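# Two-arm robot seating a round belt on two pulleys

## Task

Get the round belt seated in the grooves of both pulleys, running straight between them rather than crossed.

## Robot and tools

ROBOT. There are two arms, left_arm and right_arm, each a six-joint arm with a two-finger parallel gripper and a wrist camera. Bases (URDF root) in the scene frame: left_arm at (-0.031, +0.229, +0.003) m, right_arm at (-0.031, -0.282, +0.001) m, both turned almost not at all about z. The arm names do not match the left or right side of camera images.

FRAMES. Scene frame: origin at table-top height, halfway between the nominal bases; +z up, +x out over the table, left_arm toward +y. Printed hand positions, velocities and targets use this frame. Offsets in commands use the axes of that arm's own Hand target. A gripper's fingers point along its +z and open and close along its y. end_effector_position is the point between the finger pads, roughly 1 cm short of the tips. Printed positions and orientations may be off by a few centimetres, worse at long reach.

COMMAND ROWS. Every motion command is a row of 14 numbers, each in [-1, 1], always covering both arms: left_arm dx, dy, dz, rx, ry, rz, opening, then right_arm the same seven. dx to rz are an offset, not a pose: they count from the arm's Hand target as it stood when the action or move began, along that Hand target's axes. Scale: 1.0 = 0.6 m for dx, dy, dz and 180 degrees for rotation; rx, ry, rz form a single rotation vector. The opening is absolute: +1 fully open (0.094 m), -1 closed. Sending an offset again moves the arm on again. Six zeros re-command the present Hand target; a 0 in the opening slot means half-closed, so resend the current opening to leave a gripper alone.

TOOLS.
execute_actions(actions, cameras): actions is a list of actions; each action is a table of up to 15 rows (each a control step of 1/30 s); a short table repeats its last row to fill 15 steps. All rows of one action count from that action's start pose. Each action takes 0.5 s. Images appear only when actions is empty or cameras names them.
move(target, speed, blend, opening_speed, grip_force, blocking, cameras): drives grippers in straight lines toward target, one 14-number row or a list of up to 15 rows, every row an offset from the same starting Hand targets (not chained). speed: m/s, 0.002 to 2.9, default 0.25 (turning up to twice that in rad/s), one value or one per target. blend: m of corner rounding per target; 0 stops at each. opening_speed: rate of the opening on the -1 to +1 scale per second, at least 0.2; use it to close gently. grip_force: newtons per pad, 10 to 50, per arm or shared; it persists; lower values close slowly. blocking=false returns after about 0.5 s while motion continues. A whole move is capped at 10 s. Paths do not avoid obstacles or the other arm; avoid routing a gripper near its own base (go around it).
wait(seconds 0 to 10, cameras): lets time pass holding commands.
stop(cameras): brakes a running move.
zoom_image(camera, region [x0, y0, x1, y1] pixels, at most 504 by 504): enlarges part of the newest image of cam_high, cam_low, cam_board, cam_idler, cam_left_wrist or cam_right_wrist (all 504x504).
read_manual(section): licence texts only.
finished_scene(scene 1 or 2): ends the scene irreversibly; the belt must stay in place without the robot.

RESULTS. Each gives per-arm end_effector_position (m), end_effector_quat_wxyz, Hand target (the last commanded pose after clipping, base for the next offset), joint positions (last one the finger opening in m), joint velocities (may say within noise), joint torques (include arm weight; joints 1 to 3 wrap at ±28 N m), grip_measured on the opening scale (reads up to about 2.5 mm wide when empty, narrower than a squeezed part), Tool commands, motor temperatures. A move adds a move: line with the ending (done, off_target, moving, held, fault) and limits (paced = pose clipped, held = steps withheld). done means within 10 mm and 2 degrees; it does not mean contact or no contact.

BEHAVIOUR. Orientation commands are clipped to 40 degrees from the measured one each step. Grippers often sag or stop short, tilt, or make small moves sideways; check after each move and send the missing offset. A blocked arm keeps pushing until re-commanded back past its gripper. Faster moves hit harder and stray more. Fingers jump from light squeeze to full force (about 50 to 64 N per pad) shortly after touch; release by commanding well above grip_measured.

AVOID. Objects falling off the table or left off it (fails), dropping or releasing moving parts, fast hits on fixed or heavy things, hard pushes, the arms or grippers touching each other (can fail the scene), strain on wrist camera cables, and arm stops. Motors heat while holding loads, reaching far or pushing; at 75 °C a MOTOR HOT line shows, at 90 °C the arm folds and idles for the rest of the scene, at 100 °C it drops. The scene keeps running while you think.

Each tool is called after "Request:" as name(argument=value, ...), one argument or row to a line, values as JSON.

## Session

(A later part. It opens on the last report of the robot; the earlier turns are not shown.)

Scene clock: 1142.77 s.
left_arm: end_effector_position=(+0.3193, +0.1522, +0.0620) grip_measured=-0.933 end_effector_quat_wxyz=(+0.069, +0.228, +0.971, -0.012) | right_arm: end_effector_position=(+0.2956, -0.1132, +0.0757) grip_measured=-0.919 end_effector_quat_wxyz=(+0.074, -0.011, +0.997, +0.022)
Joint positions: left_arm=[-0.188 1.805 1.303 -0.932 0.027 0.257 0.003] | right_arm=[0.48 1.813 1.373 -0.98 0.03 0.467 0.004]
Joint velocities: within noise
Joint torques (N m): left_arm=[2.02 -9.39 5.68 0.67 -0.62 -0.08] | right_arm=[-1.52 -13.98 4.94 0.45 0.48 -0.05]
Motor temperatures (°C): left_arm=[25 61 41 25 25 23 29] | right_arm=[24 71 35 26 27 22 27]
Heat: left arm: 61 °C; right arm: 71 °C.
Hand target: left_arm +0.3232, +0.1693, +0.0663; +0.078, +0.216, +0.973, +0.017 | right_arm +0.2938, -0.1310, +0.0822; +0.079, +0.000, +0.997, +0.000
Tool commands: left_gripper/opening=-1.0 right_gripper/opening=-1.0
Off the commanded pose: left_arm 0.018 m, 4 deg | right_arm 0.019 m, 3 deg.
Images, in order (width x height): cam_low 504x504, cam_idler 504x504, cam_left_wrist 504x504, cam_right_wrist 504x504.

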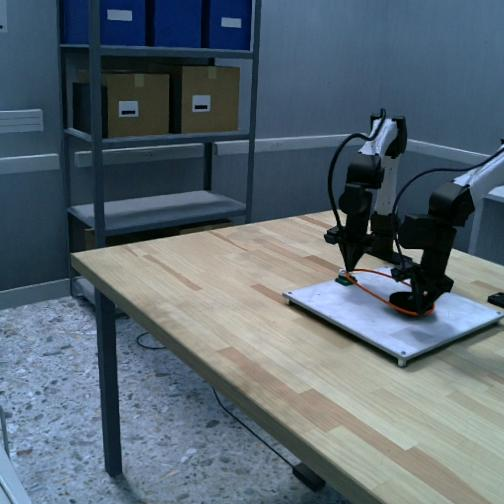

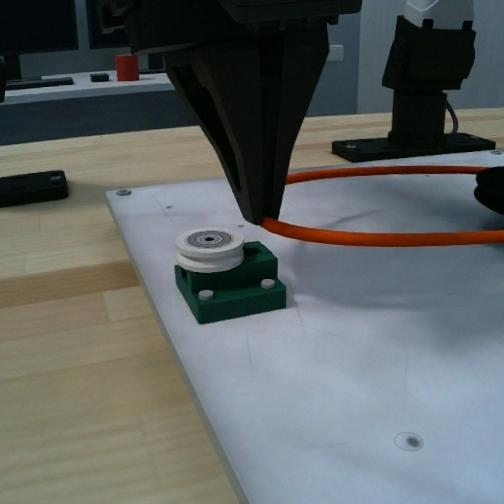

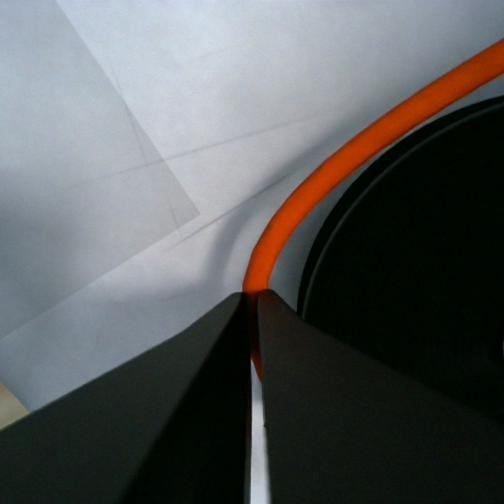

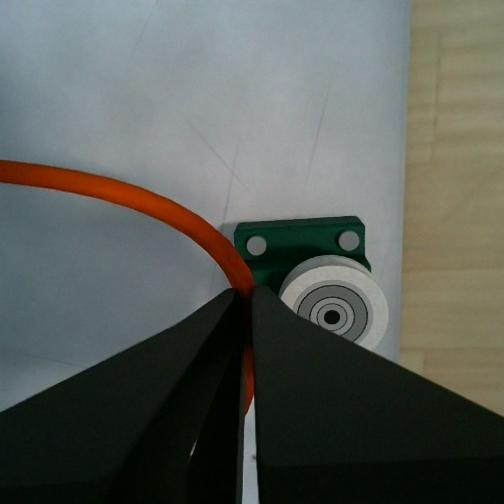

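Request:
move(
  target=[
    [0,0,0,0,0,0,-1,0,0.12,0,0,0,0,-1],
    [0,0,0,0,0,0,-1,0,0.13,0.065,0,0,0,-1],
  ],
  cameras=["cam_low","cam_idler","cam_right_wrist"],
)

Request:
zoom_image(
  camera="cam_low",
  region=[320, 230, 480, 350],
)

Scene clock: 1170.60 s.
left_arm: end_effector_position=(+0.3218, +0.1650, +0.0620) grip_measured=-0.933 end_effector_quat_wxyz=(+0.068, +0.219, +0.973, +0.009) | right_arm: end_effector_position=(+0.2964, -0.0533, +0.0424) grip_measured=-0.919 end_effector_quat_wxyz=(+0.068, -0.005, +0.998, +0.001)
Joint positions: left_arm=[-0.171 1.805 1.303 -0.932 -0.014 0.257 0.003] | right_arm=[0.634 1.995 1.487 -0.951 0.081 0.631 0.004]
Joint torques (N m): left_arm=[0.36 -9.31 5.63 0.69 -0.23 -0.08] | right_arm=[0.27 -13.27 5.94 0.76 0.21 0.04]
Motor temperatures (°C): left_arm=[25 62 41 25 25 23 29] | right_arm=[24 71 34 26 27 22 27]
Heat: left arm: 62 °C; right arm: 71 °C.
Hand target: left_arm +0.3232, +0.1693, +0.0663; +0.078, +0.216, +0.973, +0.017 | right_arm +0.3000, -0.0531, +0.0437; +0.079, +0.000, +0.997, +0.000
Off the commanded pose: left_arm 0.006 m, 1 deg | right_arm 0.004 m, 1 deg.
move: done
Images, in order (width x height): cam_low 504x504, cam_idler 504x504, cam_right_wrist 504x504.

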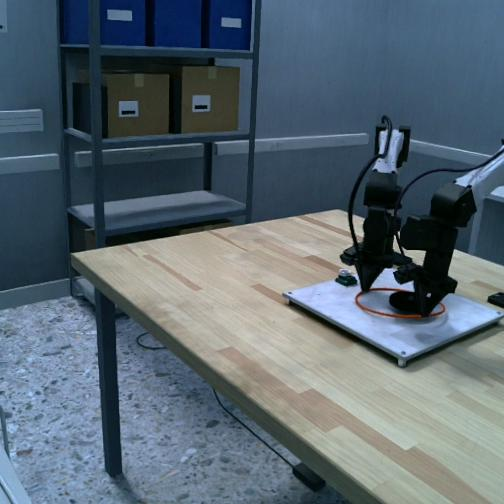

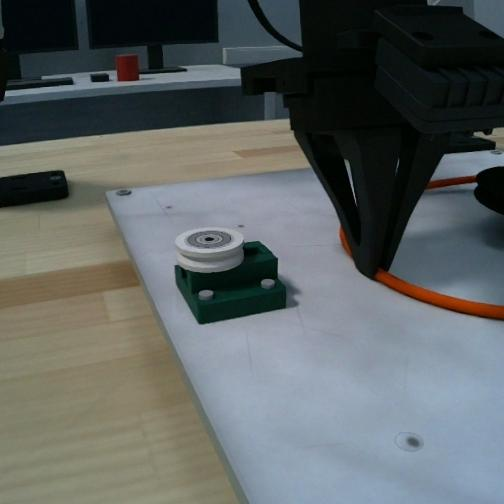

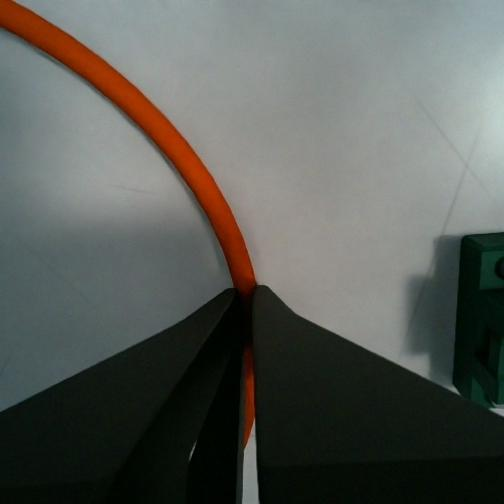

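Scaled by 3.150 from the camera's 504x504 image, which has a finer 720x720 frame.

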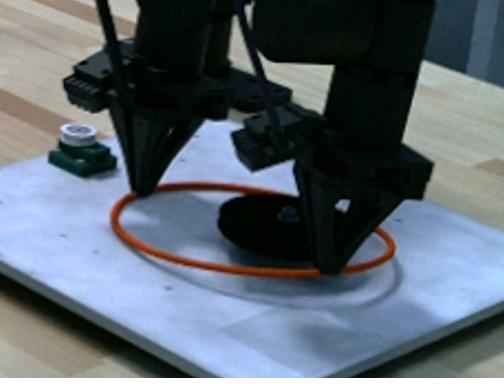

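Request:
move(
  target=[
    [0,0,0,0,0,0,-1,0,0,0,0,0,0,-0.3],
    [0,0,0,0,0,0,-1,0,0,-0.12,0,0,0,-0.3],
    [0,0,0,0,0,0,-1,0.01,-0.217,-0.12,0,0,0,-1],
    [0,0,0,0,0,0,-1,0.01,-0.217,-0.042,0,0,0,-1],
  ],
  cameras=["cam_idler","cam_right_wrist"],
)

Request:
zoom_image(
  camera="cam_idler",
  region=[130, 150, 330, 330],
)

Scene clock: 1190.30 s.
left_arm: end_effector_position=(+0.3219, +0.1656, +0.0620) grip_measured=-0.933 end_effector_quat_wxyz=(+0.068, +0.219, +0.973, +0.011) | right_arm: end_effector_position=(+0.2877, -0.1833, +0.0693) grip_measured=-0.988 end_effector_quat_wxyz=(+0.076, +0.000, +0.997, -0.006)
Joint positions: left_arm=[-0.171 1.805 1.303 -0.932 -0.017 0.257 0.003] | right_arm=[0.322 1.702 1.213 -0.943 0.061 0.329 0.001]
Joint torques (N m): left_arm=[0.32 -9.4 5.67 0.7 -0.19 -0.09] | right_arm=[-0.44 -9.54 5.68 0.83 -0.08 -0.1]
Motor temperatures (°C): left_arm=[25 62 40 25 25 23 29] | right_arm=[24 68 35 26 26 22 27]
Heat: left arm: 62 °C; right arm: 68 °C.
Hand target: left_arm +0.3232, +0.1694, +0.0663; +0.078, +0.216, +0.973, +0.017 | right_arm +0.2901, -0.1832, +0.0677; +0.079, +0.000, +0.997, +0.000
Off the commanded pose: left_arm 0.006 m, 1 deg | right_arm 0.003 m, 1 deg.
move: done
Images, in order (width x height): cam_idler 504x504, cam_right_wrist 504x504.

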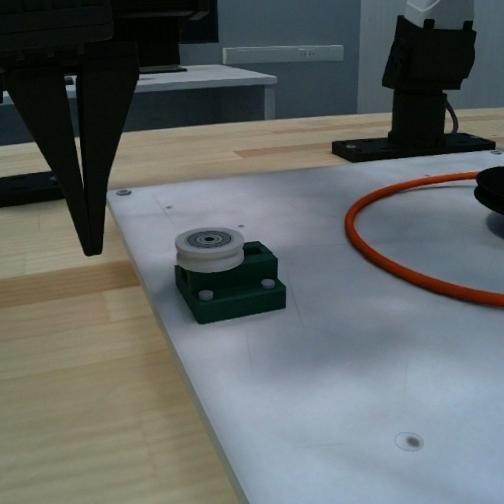

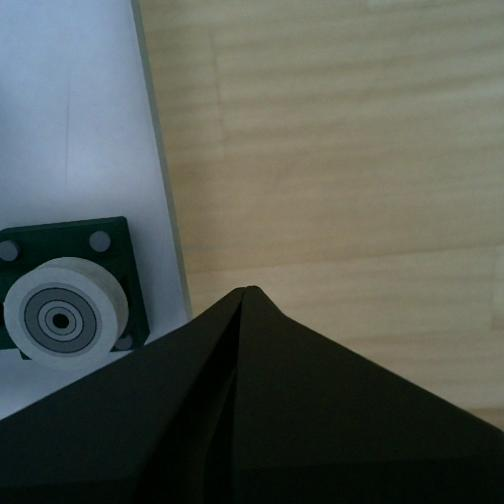

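Scaled by 2.520 from the camera's 504x504 image, which has a finer 720x720 frame.

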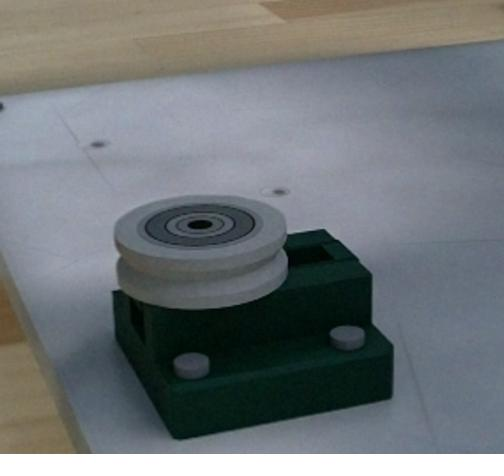

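Request:
move(
  target=[
    [0,0,0,0,0,0,-1,-0.008,0,0.012,0,0,0,-1],
    [0,0,0,0,0,0,-1,-0.008,0.103,0.012,0,0,0,-1],
  ],
  speed=0.08,
  cameras=["cam_idler","cam_right_wrist"],
)

Request:
zoom_image(
  camera="cam_idler",
  region=[130, 150, 330, 330],
)

Scene clock: 1207.63 s.
left_arm: end_effector_position=(+0.3219, +0.1656, +0.0620) grip_measured=-0.933 end_effector_quat_wxyz=(+0.068, +0.219, +0.973, +0.011) | right_arm: end_effector_position=(+0.2880, -0.1475, +0.0564) grip_measured=-0.988 end_effector_quat_wxyz=(+0.068, +0.006, +0.997, -0.041)
Joint positions: left_arm=[-0.171 1.805 1.303 -0.932 -0.017 0.257 0.003] | right_arm=[0.456 1.81 1.291 -0.969 0.135 0.474 0.001]
Joint torques (N m): left_arm=[0.32 -9.36 5.56 0.71 -0.19 -0.1] | right_arm=[2.43 -10.13 9.1 0.87 -0.55 0.09]
Motor temperatures (°C): left_arm=[25 62 40 25 25 23 30] | right_arm=[24 64 35 26 26 22 27]
Heat: left arm: 62 °C; right arm: 64 °C.
Hand target: left_arm +0.3232, +0.1694, +0.0663; +0.078, +0.216, +0.973, +0.017 | right_arm +0.2960, -0.1214, +0.0614; +0.079, +0.000, +0.997, +0.000
Off the commanded pose: left_arm 0.006 m, 1 deg | right_arm 0.028 m, 5 deg.
move: off_target (right_arm)
Images, in order (width x height): cam_idler 504x504, cam_right_wrist 504x504.

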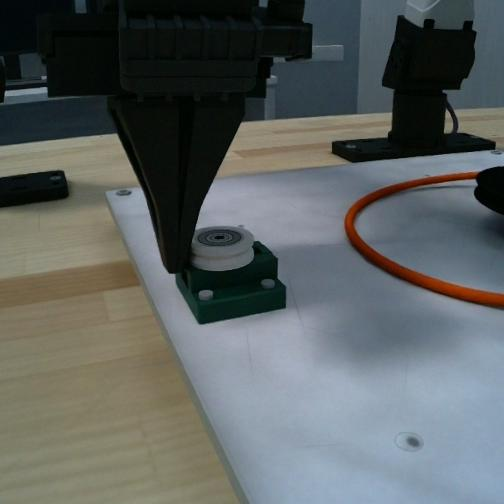

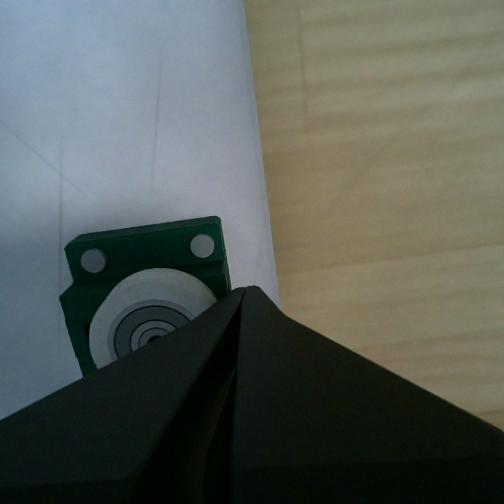

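Scaled by 2.520 from the camera's 504x504 image, which has a finer 720x720 frame.

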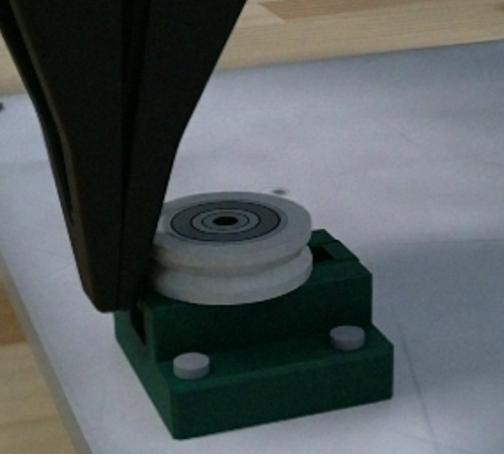

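Request:
move(
  target=[
    [0,0,0,0,0,0,-1,0,-0.053,-0.02,0,0,0,-1],
    [0,0,0,0,0,0,-1,0,0,-0.015,0,0,0,-1],
  ],
  speed=0.08,
  cameras=["cam_idler","cam_right_wrist"],
)

Request:
zoom_image(
  camera="cam_idler",
  region=[130, 150, 330, 330],
)

Scene clock: 1219.03 s.
left_arm: end_effector_position=(+0.3219, +0.1656, +0.0620) grip_measured=-0.933 end_effector_quat_wxyz=(+0.068, +0.219, +0.973, +0.011) | right_arm: end_effector_position=(+0.2875, -0.1302, +0.0655) grip_measured=-0.988 end_effector_quat_wxyz=(+0.069, -0.001, +0.998, -0.010)
Joint positions: left_arm=[-0.171 1.805 1.303 -0.932 -0.017 0.257 0.003] | right_arm=[0.475 1.799 1.316 -0.975 0.083 0.48 0.001]
Joint torques (N m): left_arm=[0.28 -9.31 5.67 0.69 -0.21 -0.09] | right_arm=[0.72 -10 8.95 0.71 -0.06 0.09]
Motor temperatures (°C): left_arm=[25 62 40 25 25 23 30] | right_arm=[24 62 36 26 26 22 26]
Heat: left arm: 62 °C; right arm: 62 °C.
Hand target: left_arm +0.3232, +0.1694, +0.0663; +0.078, +0.216, +0.973, +0.017 | right_arm +0.2945, -0.1214, +0.0703; +0.079, +0.000, +0.997, +0.000
Off the commanded pose: left_arm 0.006 m, 1 deg | right_arm 0.012 m, 2 deg.
move: off_target (right_arm)
Images, in order (width x height): cam_idler 504x504, cam_right_wrist 504x504.

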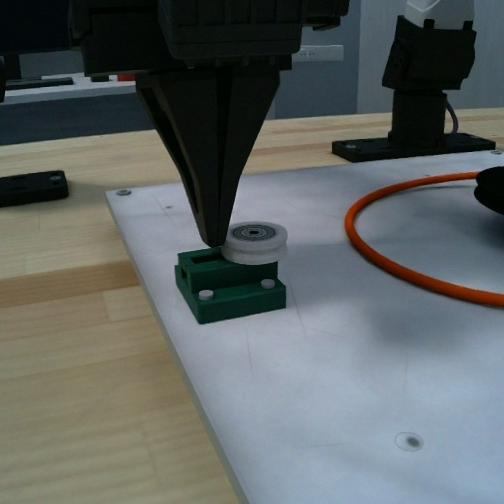

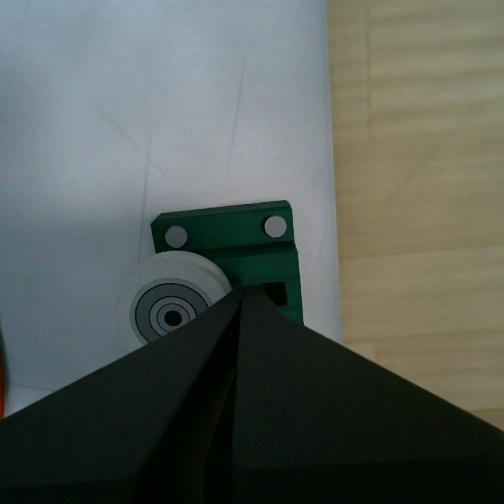

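Scaled by 2.520 from the camera's 504x504 image, which has a finer 720x720 frame.

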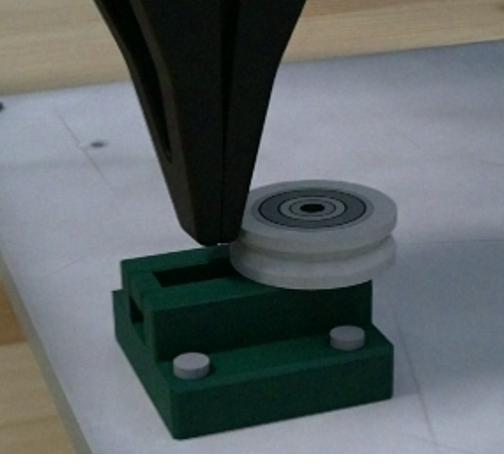

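Request:
move(
  target=[
    [0,0,0,0,0,0,-1,0,-0.045,0,0,0,0,-1],
    [0,0,0,0,0,0,-1,0,-0.04,-0.08,0,0,0,-1],
    [0,0,0,0,0,0,-1,-0.008,0.108,-0.05,0,0,0,-0.3],
    [0,0,0,0,0,0,-1,-0.004,0.108,0.0535,0,0,0,-0.3],
  ],
  speed=[0.08,0.2,0.25,0.1],
  cameras=["cam_idler","cam_right_wrist"],
)

Scene clock: 1232.53 s.
left_arm: end_effector_position=(+0.3219, +0.1656, +0.0620) grip_measured=-0.933 end_effector_quat_wxyz=(+0.068, +0.219, +0.973, +0.011) | right_arm: end_effector_position=(+0.2982, -0.0534, +0.0431) grip_measured=-0.301 end_effector_quat_wxyz=(+0.075, -0.002, +0.997, +0.004)
Joint positions: left_arm=[-0.171 1.805 1.303 -0.932 -0.017 0.257 0.003] | right_arm=[0.632 1.987 1.476 -0.934 0.082 0.633 0.033]
Joint torques (N m): left_arm=[0.29 -9.28 5.68 0.68 -0.21 -0.08] | right_arm=[-0.53 -12.11 5.33 0.72 0.16 -0.09]
Motor temperatures (°C): left_arm=[25 62 40 25 25 23 30] | right_arm=[24 62 37 26 26 22 26]
Heat: left arm: 62 °C; right arm: 62 °C.
Hand target: left_arm +0.3232, +0.1693, +0.0663; +0.078, +0.216, +0.973, +0.017 | right_arm +0.3020, -0.0565, +0.0389; +0.079, +0.000, +0.997, +0.000
Off the commanded pose: left_arm 0.006 m, 1 deg | right_arm 0.007 m, 1 deg.
move: done
Images, in order (width x height): cam_idler 504x504, cam_right_wrist 504x504.

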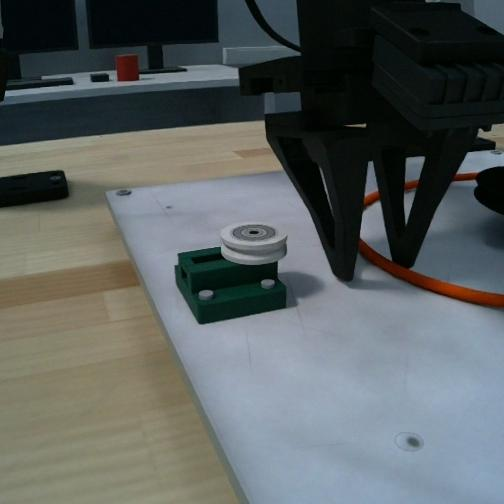

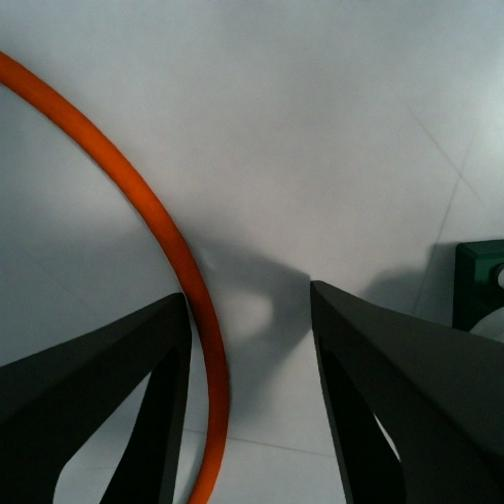

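Request:
move(
  target=[
    [0,0,0,0,0,0,-1,0,0.005,0,0,0,0,-1],
    [0,0,-0.02,0,0,0,-1,0,0,-0.075,0,0,0,-1],
    [0,0,-0.022,0,0,0,-1,0,-0.06,-0.078,0,0,0,-1],
  ],
  cameras=["cam_low","cam_left_wrist"],
)

Request:
zoom_image(
  camera="cam_low",
  region=[320, 230, 480, 350],
)

Scene clock: 1243.50 s.
left_arm: end_effector_position=(+0.3164, +0.1640, +0.0636) grip_measured=-0.933 end_effector_quat_wxyz=(+0.061, +0.219, +0.974, +0.003) | right_arm: end_effector_position=(+0.2964, -0.0849, +0.0792) grip_measured=-0.942 end_effector_quat_wxyz=(+0.074, -0.002, +0.997, +0.006)
Joint positions: left_arm=[-0.171 1.798 1.303 -0.954 -0.002 0.257 0.003] | right_arm=[0.563 1.882 1.477 -1.035 0.069 0.565 0.003]
Joint torques (N m): left_arm=[0.1 -10.37 8.14 0.42 -0.34 -0.09] | right_arm=[-0.47 -14.57 5.01 0.55 0.23 -0.06]
Motor temperatures (°C): left_arm=[25 63 40 25 25 23 30] | right_arm=[24 64 36 26 26 22 26]
Heat: left arm: 63 °C; right arm: 64 °C.
Hand target: left_arm +0.3211, +0.1693, +0.0794; +0.078, +0.216, +0.973, +0.017 | right_arm +0.2946, -0.0926, +0.0852; +0.079, +0.000, +0.997, +0.000
Off the commanded pose: left_arm 0.017 m, 3 deg | right_arm 0.010 m, 1 deg.
move: off_target (left_arm)
Images, in order (width x height): cam_low 504x504, cam_left_wrist 504x504.

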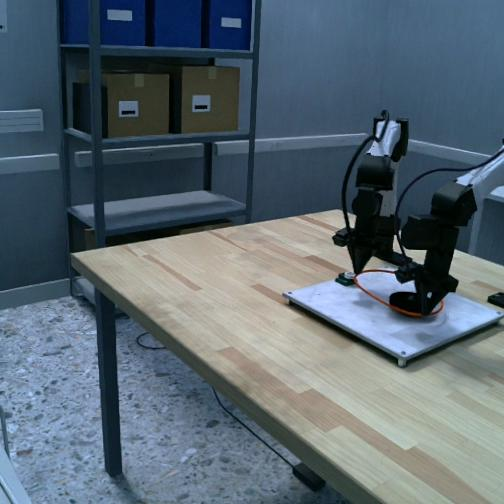

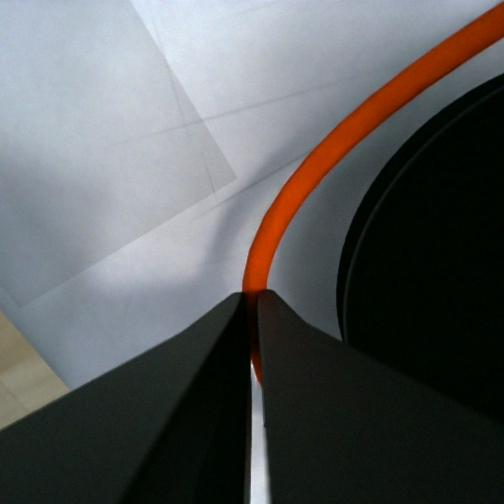

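Scaled by 3.150 from the camera's 504x504 image, which has a finer 720x720 frame.

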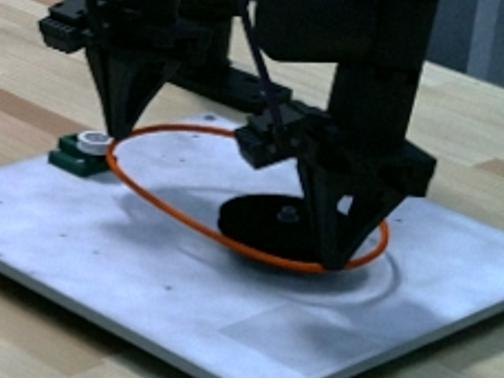

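Request:
move(
  target=[-0.043,-0.009,0.025,0,0,0.083,-1,0,-0.04,0,0,0,0,-1],
  speed=0.08,
  cameras=["cam_low","cam_left_wrist"],
)

Request:
zoom_image(
  camera="cam_low",
  region=[320, 230, 480, 350],
)

Scene clock: 1255.03 s.
left_arm: end_effector_position=(+0.3361, +0.1479, +0.0663) grip_measured=-0.933 end_effector_quat_wxyz=(+0.072, +0.340, +0.938, +0.010) | right_arm: end_effector_position=(+0.2959, -0.1052, +0.0772) grip_measured=-0.942 end_effector_quat_wxyz=(+0.072, -0.006, +0.997, +0.009)
Joint positions: left_arm=[-0.204 1.857 1.387 -0.955 -0.002 0.477 0.003] | right_arm=[0.511 1.841 1.415 -1.011 0.056 0.507 0.003]
Joint torques (N m): left_arm=[0.23 -7.21 8.65 0.62 -0.39 -0.01] | right_arm=[-1.1 -14.57 5.19 0.54 0.26 -0.1]
Motor temperatures (°C): left_arm=[25 65 40 25 25 23 30] | right_arm=[24 64 36 26 26 22 26]
Heat: left arm: 65 °C; right arm: 64 °C.
Hand target: left_arm +0.3443, +0.1534, +0.0679; +0.075, +0.341, +0.937, +0.027 | right_arm +0.2945, -0.1166, +0.0851; +0.079, +0.000, +0.997, +0.000
Off the commanded pose: left_arm 0.010 m, 2 deg | right_arm 0.014 m, 1 deg.
move: off_target (right_arm)
Images, in order (width x height): cam_low 504x504, cam_left_wrist 504x504.

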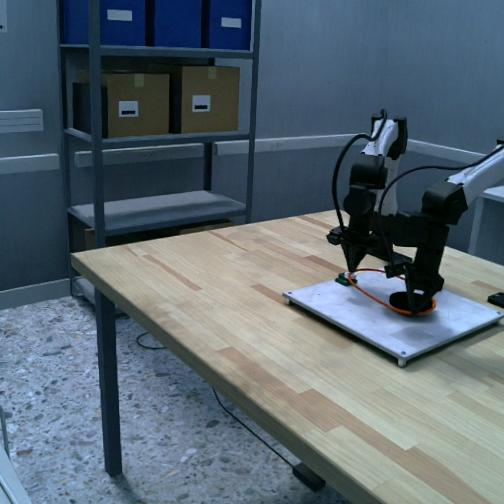

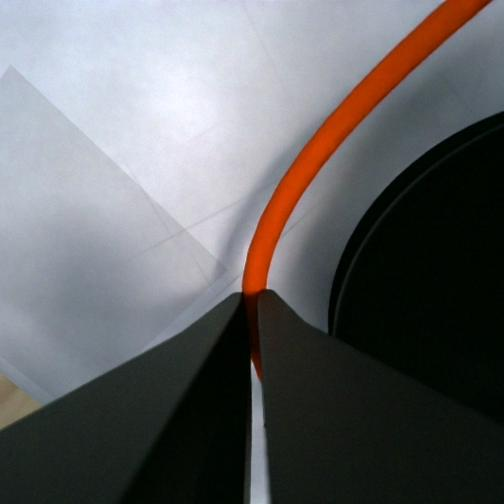

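Scaled by 3.150 from the camera's 504x504 image, which has a finer 720x720 frame.

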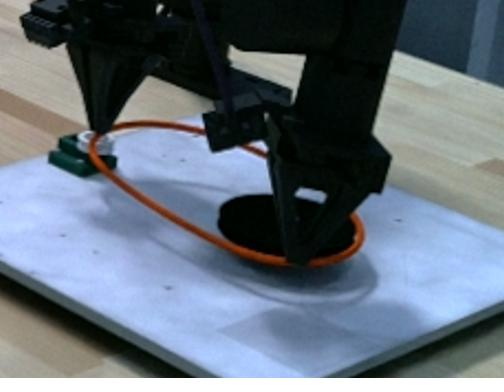

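Request:
move(
  target=[0.005,-0.003,0,0,0,0,-0.68,0,0,0.004,0,0,0,-1],
  opening_speed=0.3,
  cameras=["cam_low","cam_left_wrist"],
)

Request:
zoom_image(
  camera="cam_low",
  region=[380, 270, 460, 340],
)

Request:
zoom_image(
  camera="cam_low",
  region=[320, 230, 480, 350],
)

Scene clock: 1263.77 s.
left_arm: end_effector_position=(+0.3369, +0.1515, +0.0664) grip_measured=-0.682 end_effector_quat_wxyz=(+0.071, +0.339, +0.938, +0.021) | right_arm: end_effector_position=(+0.2962, -0.1082, +0.0749) grip_measured=-0.943 end_effector_quat_wxyz=(+0.071, -0.002, +0.997, +0.007)
Joint positions: left_arm=[-0.204 1.857 1.387 -0.955 -0.022 0.478 0.015] | right_arm=[0.504 1.841 1.407 -1.005 0.057 0.507 0.003]
Joint torques (N m): left_arm=[0.16 -8.08 7.02 0.68 -0.21 -0.01] | right_arm=[-0.51 -14.26 5.31 0.5 0.27 -0.09]
Motor temperatures (°C): left_arm=[25 62 41 25 25 23 30] | right_arm=[24 68 35 26 26 22 27]
Heat: left arm: 62 °C; right arm: 68 °C.
Hand target: left_arm +0.3409, +0.1540, +0.0674; +0.075, +0.341, +0.937, +0.027 | right_arm +0.2950, -0.1166, +0.0829; +0.079, +0.000, +0.997, +0.000
Off the commanded pose: left_arm 0.005 m, 1 deg | right_arm 0.012 m, 1 deg.
move: off_target (right_arm)
Images, in order (width x height): cam_low 504x504, cam_left_wrist 504x504.

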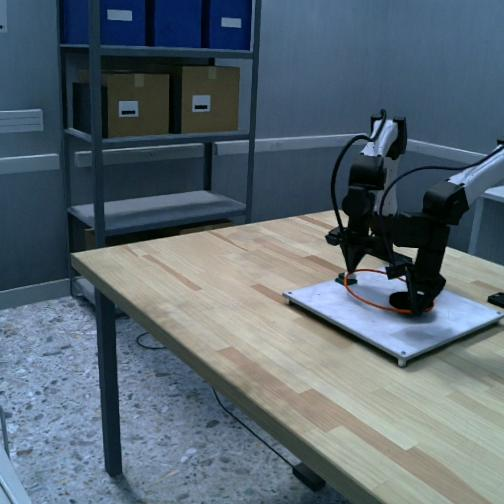

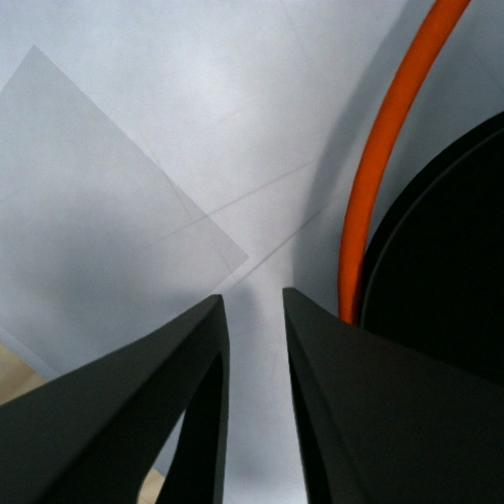

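Scaled by 6.300 from the camera's 504x504 image, which has a finer 720x720 frame.

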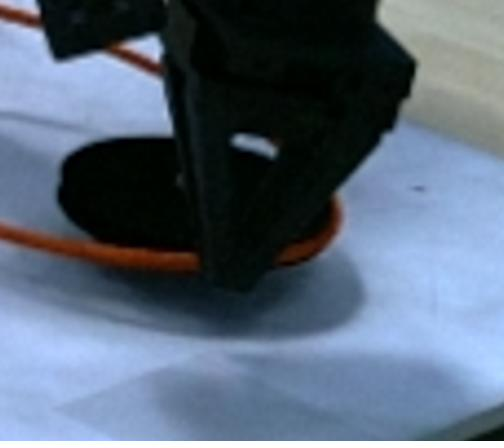

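Scaled by 3.150 from the camera's 504x504 image, which has a finer 720x720 frame.

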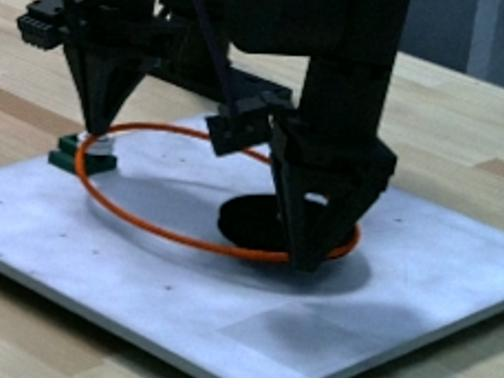

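Request:
move(
  target=[0,0,0,0,0,0,-0.68,0,-0.045,0,0,0,0,-1],
  speed=0.06,
  cameras=["cam_low","cam_left_wrist"],
)

Request:
zoom_image(
  camera="cam_low",
  region=[380, 270, 460, 340],
)

Scene clock: 1271.13 s.
left_arm: end_effector_position=(+0.3369, +0.1515, +0.0664) grip_measured=-0.682 end_effector_quat_wxyz=(+0.071, +0.339, +0.938, +0.021) | right_arm: end_effector_position=(+0.2948, -0.1310, +0.0757) grip_measured=-0.943 end_effector_quat_wxyz=(+0.069, -0.004, +0.998, +0.013)
Joint positions: left_arm=[-0.204 1.857 1.387 -0.955 -0.022 0.478 0.015] | right_arm=[0.441 1.795 1.352 -0.992 0.036 0.44 0.003]
Joint torques (N m): left_arm=[0.12 -8.05 7.02 0.7 -0.19 -0.01] | right_arm=[-1.29 -13.96 5.12 0.61 0.34 -0.12]
Motor temperatures (°C): left_arm=[25 60 41 25 25 23 29] | right_arm=[24 69 35 26 26 22 27]
Heat: left arm: 60 °C; right arm: 69 °C.
Hand target: left_arm +0.3409, +0.1540, +0.0674; +0.075, +0.341, +0.937, +0.027 | right_arm +0.2950, -0.1436, +0.0828; +0.079, +0.000, +0.997, +0.000
Off the commanded pose: left_arm 0.005 m, 1 deg | right_arm 0.014 m, 2 deg.
move: off_target (right_arm)
Images, in order (width x height): cam_low 504x504, cam_left_wrist 504x504.

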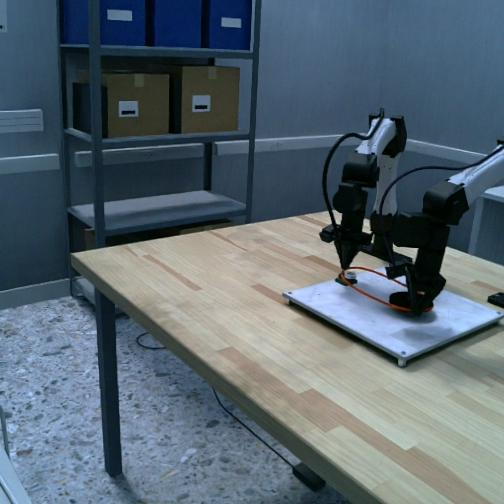

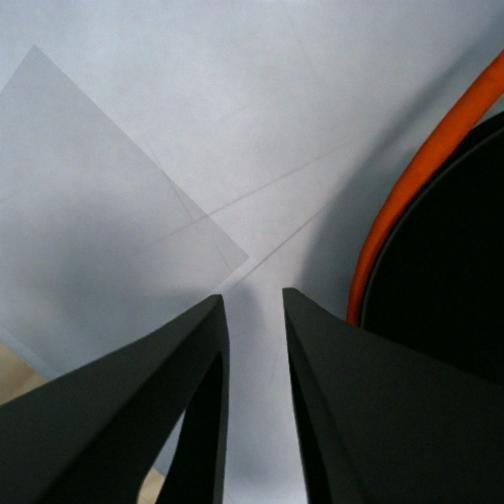

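Scaled by 6.300 from the camera's 504x504 image, which has a finer 720x720 frame.

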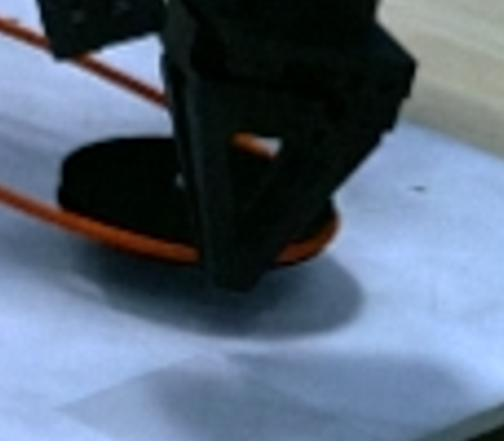

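Request:
move(
  target=[0,0,-0.13,0,0,0,-0.68,0,0,0,0,0,0,-1],
  speed=0.1,
  cameras=["cam_low","cam_left_wrist"],
)

Request:
zoom_image(
  camera="cam_low",
  region=[380, 270, 460, 340],
)

Scene clock: 1281.37 s.
left_arm: end_effector_position=(+0.3269, +0.1538, +0.1292) grip_measured=-0.682 end_effector_quat_wxyz=(+0.058, +0.340, +0.938, +0.019) | right_arm: end_effector_position=(+0.2949, -0.1309, +0.0757) grip_measured=-0.943 end_effector_quat_wxyz=(+0.069, -0.005, +0.998, +0.013)
Joint positions: left_arm=[-0.204 1.815 1.587 -1.222 -0.023 0.478 0.015] | right_arm=[0.441 1.795 1.352 -0.992 0.035 0.44 0.003]
Joint torques (N m): left_arm=[-0.61 -10.24 8.49 0.45 -0.19 -0.08] | right_arm=[-1.2 -13.79 5.22 0.56 0.39 -0.16]
Motor temperatures (°C): left_arm=[25 59 41 25 25 23 29] | right_arm=[24 71 35 26 26 22 27]
Heat: left arm: 59 °C; right arm: 71 °C.
Hand target: left_arm +0.3284, +0.1540, +0.1444; +0.075, +0.341, +0.937, +0.027 | right_arm +0.2950, -0.1435, +0.0828; +0.079, +0.000, +0.997, +0.000
Off the commanded pose: left_arm 0.015 m, 2 deg | right_arm 0.015 m, 2 deg.
move: off_target (left_arm, right_arm)
Images, in order (width x height): cam_low 504x504, cam_left_wrist 504x504.

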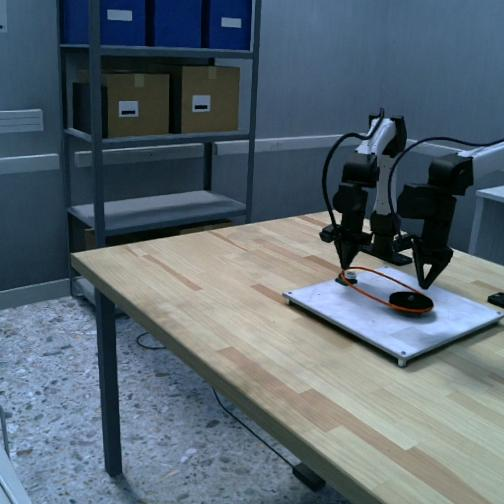

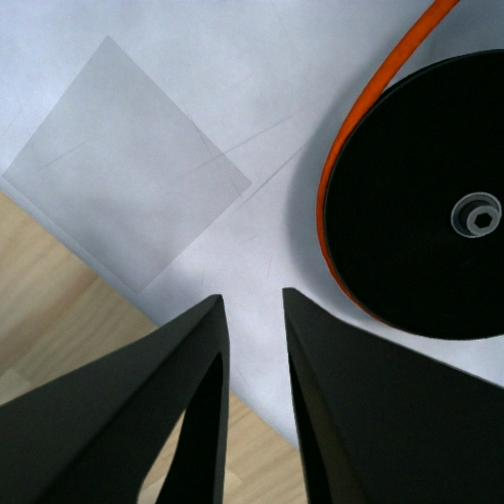

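Scaled by 6.300 from the camera's 504x504 image, which has a finer 720x720 frame.

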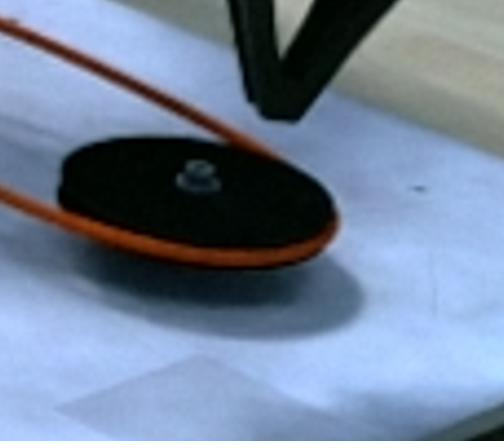

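Request:
wait(
  seconds=0,
  cameras=["cam_idler","cam_right_wrist","cam_board"],
)

Request:
zoom_image(
  camera="cam_idler",
  region=[130, 150, 330, 330],
)

Scene clock: 1286.93 s.
left_arm: end_effector_position=(+0.3268, +0.1538, +0.1292) grip_measured=-0.682 end_effector_quat_wxyz=(+0.058, +0.340, +0.938, +0.019) | right_arm: end_effector_position=(+0.2949, -0.1309, +0.0757) grip_measured=-0.943 end_effector_quat_wxyz=(+0.069, -0.005, +0.998, +0.013)
Joint positions: left_arm=[-0.204 1.815 1.587 -1.223 -0.023 0.478 0.015] | right_arm=[0.441 1.795 1.352 -0.992 0.035 0.44 0.003]
Joint torques (N m): left_arm=[-0.59 -10.17 8.57 0.44 -0.18 -0.09] | right_arm=[-1.2 -13.76 5.16 0.56 0.36 -0.18]
Motor temperatures (°C): left_arm=[25 61 42 25 25 23 29] | right_arm=[24 71 35 26 26 22 27]
Heat: left arm: 61 °C; right arm: 71 °C.
Hand target: left_arm +0.3284, +0.1540, +0.1444; +0.075, +0.341, +0.937, +0.027 | right_arm +0.2950, -0.1435, +0.0828; +0.079, +0.000, +0.997, +0.000
Tool commands: left_gripper/opening=-0.68 right_gripper/opening=-1.0
Off the commanded pose: left_arm 0.015 m, 2 deg | right_arm 0.015 m, 2 deg.
Images, in order (width x height): cam_board 504x504, cam_idler 504x504, cam_right_wrist 504x504.

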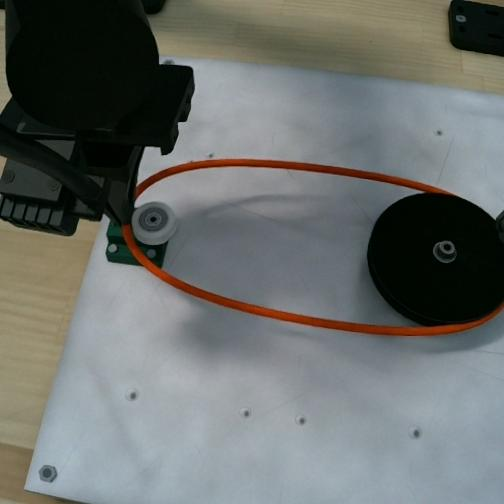

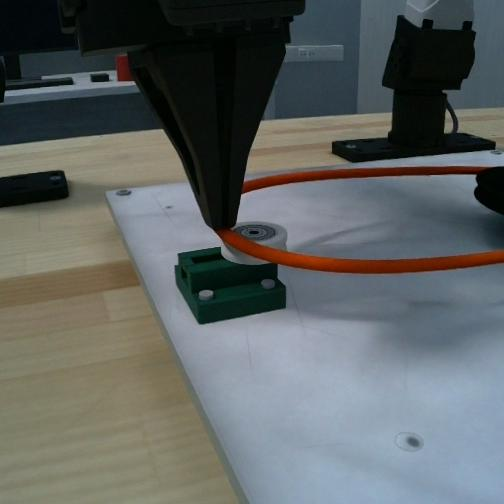

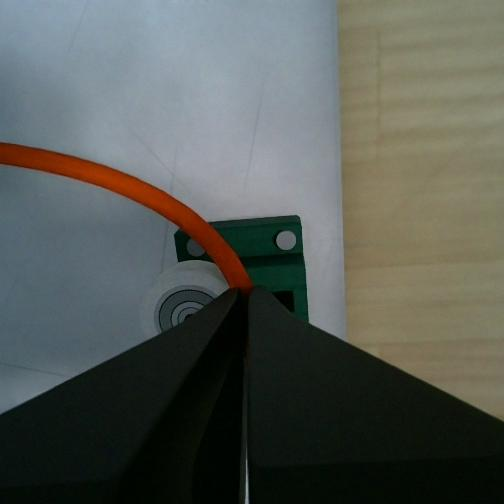

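Scaled by 2.520 from the camera's 504x504 image, which has a finer 720x720 frame.

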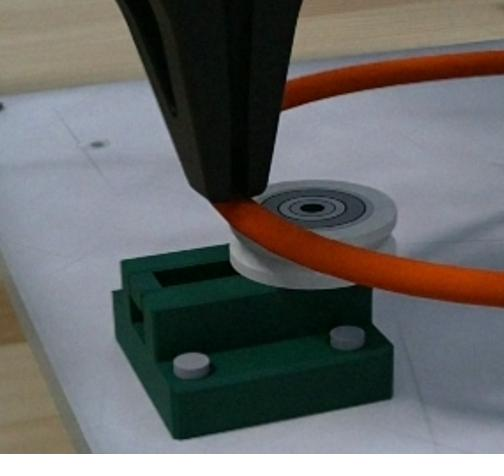

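Request:
move(
  target=[
    [0,0,0,0,0,0,-0.68,0,-0.022,0,0,0,0,-1],
    [0,0,0,0,0,0,-0.68,0,-0.022,0.034,0,0,0,-1],
  ],
  speed=0.06,
  cameras=["cam_board","cam_idler","cam_right_wrist"],
)

Request:
zoom_image(
  camera="cam_idler",
  region=[130, 150, 330, 330],
)

Request:
zoom_image(
  camera="cam_low",
  region=[320, 230, 480, 350],
)

Scene clock: 1299.03 s.
left_arm: end_effector_position=(+0.3268, +0.1538, +0.1292) grip_measured=-0.682 end_effector_quat_wxyz=(+0.058, +0.340, +0.938, +0.019) | right_arm: end_effector_position=(+0.2987, -0.1361, +0.0656) grip_measured=-0.943 end_effector_quat_wxyz=(+0.080, -0.009, +0.996, +0.034)
Joint positions: left_arm=[-0.204 1.815 1.587 -1.223 -0.023 0.478 0.015] | right_arm=[0.407 1.775 1.281 -0.902 0.002 0.4 0.003]
Joint torques (N m): left_arm=[-0.65 -10.14 8.53 0.44 -0.2 -0.09] | right_arm=[-1.62 -11.08 5.07 0.56 0.58 -0.11]
Motor temperatures (°C): left_arm=[25 65 43 25 25 23 28] | right_arm=[24 72 35 26 26 22 27]
Heat: left arm: 65 °C; right arm: 72 °C.
Hand target: left_arm +0.3284, +0.1540, +0.1444; +0.075, +0.341, +0.937, +0.027 | right_arm +0.2982, -0.1569, +0.0627; +0.079, +0.000, +0.997, +0.000
Off the commanded pose: left_arm 0.015 m, 2 deg | right_arm 0.021 m, 4 deg.
move: off_target (left_arm, right_arm)
Images, in order (width x height): cam_board 504x504, cam_idler 504x504, cam_right_wrist 504x504.

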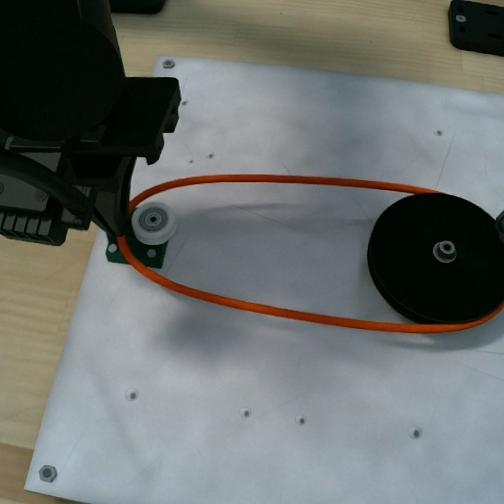

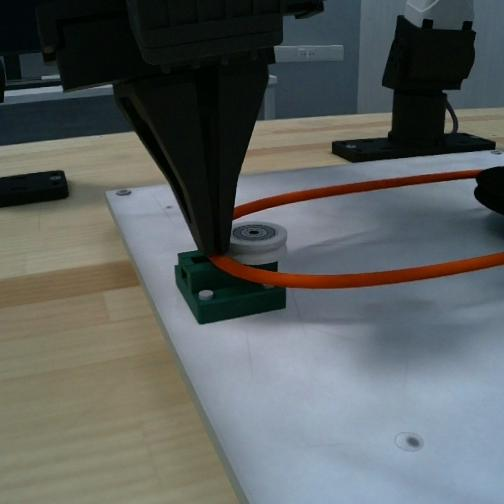

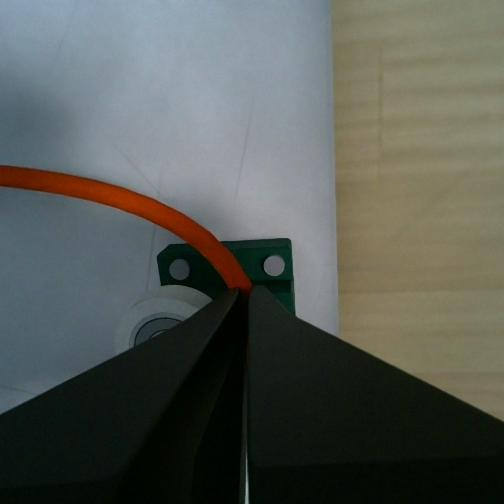

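Scaled by 2.520 from the camera's 504x504 image, which has a finer 720x720 frame.

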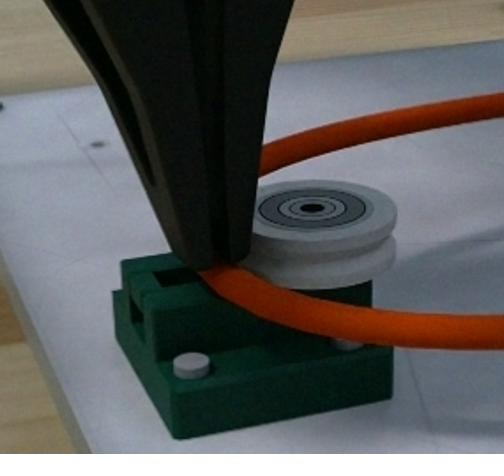

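This scene's latest camera images include none from cam_low. They are from: cam_board, cam_idler, cam_right_wrist. cam_low's image comes with the result of a call that names it in "cameras".

Request:
move(
  target=[0,0,0,0,0,0,-0.68,-0.025,0.0165,0.0087,0,0,-0.25,-1],
  speed=0.06,
  cameras=["cam_board","cam_idler","cam_low"],
)

Request:
zoom_image(
  camera="cam_idler",
  region=[130, 150, 330, 330],
)

Request:
zoom_image(
  camera="cam_board",
  region=[80, 140, 240, 300],
)

Scene clock: 1322.33 s.
left_arm: end_effector_position=(+0.3268, +0.1538, +0.1292) grip_measured=-0.682 end_effector_quat_wxyz=(+0.058, +0.340, +0.938, +0.019) | right_arm: end_effector_position=(+0.3099, -0.1306, +0.0612) grip_measured=-0.943 end_effector_quat_wxyz=(+0.087, -0.383, +0.920, +0.002)
Joint positions: left_arm=[-0.204 1.815 1.587 -1.223 -0.023 0.478 0.015] | right_arm=[0.407 1.825 1.325 -0.897 -0.001 -0.37 0.003]
Joint torques (N m): left_arm=[-0.68 -10.19 8.61 0.44 -0.2 -0.08] | right_arm=[-1.01 -9.59 7.72 0.48 0.61 -0.2]
Motor temperatures (°C): left_arm=[25 68 44 25 25 23 28] | right_arm=[24 64 35 26 26 22 27]
Heat: left arm: 68 °C; right arm: 64 °C.
Hand target: left_arm +0.3284, +0.1540, +0.1444; +0.075, +0.341, +0.937, +0.027 | right_arm +0.3139, -0.1470, +0.0599; +0.073, -0.381, +0.921, -0.030
Off the commanded pose: left_arm 0.015 m, 2 deg | right_arm 0.017 m, 4 deg.
move: off_target (left_arm, right_arm)
Images, in order (width x height): cam_low 504x504, cam_board 504x504, cam_idler 504x504.

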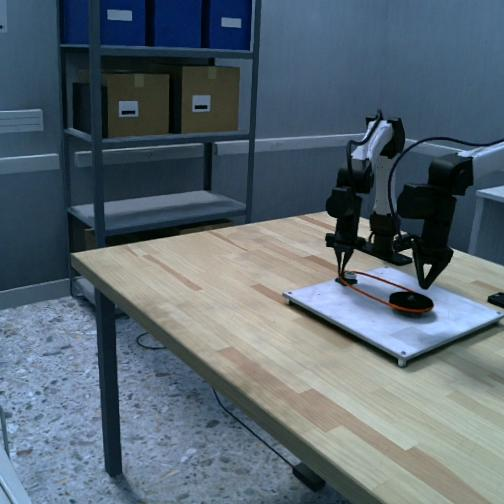

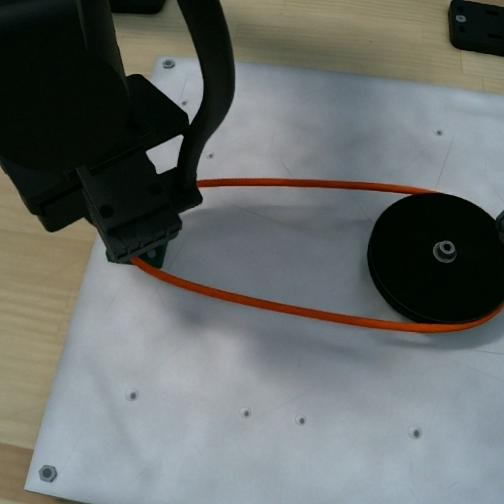

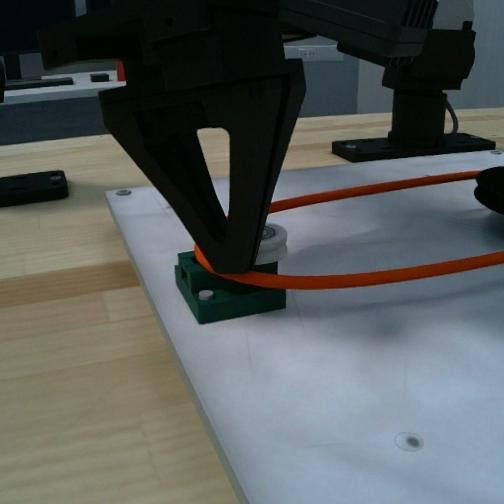

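Scaled by 2.520 from the camera's 504x504 image, which has a finer 720x720 frame.

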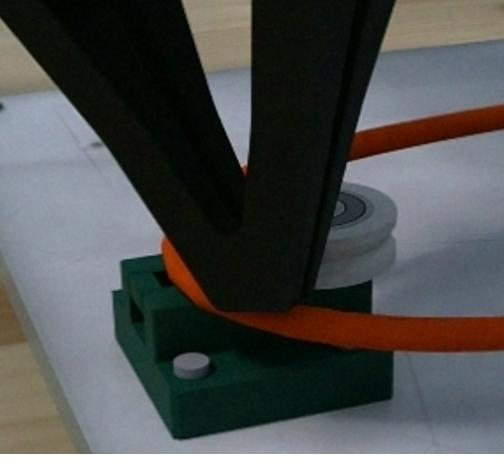

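Scaled by 3.150 from the camera's 504x504 image, which has a finer 720x720 frame.

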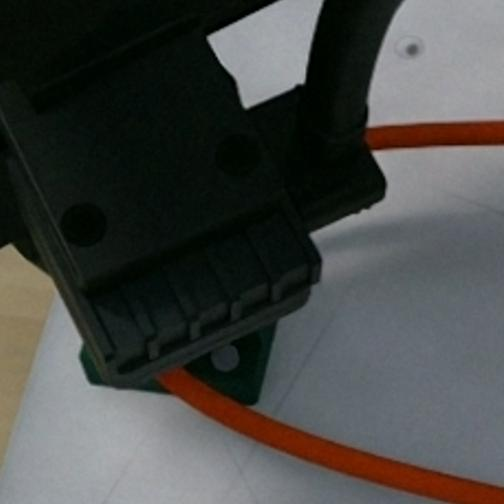

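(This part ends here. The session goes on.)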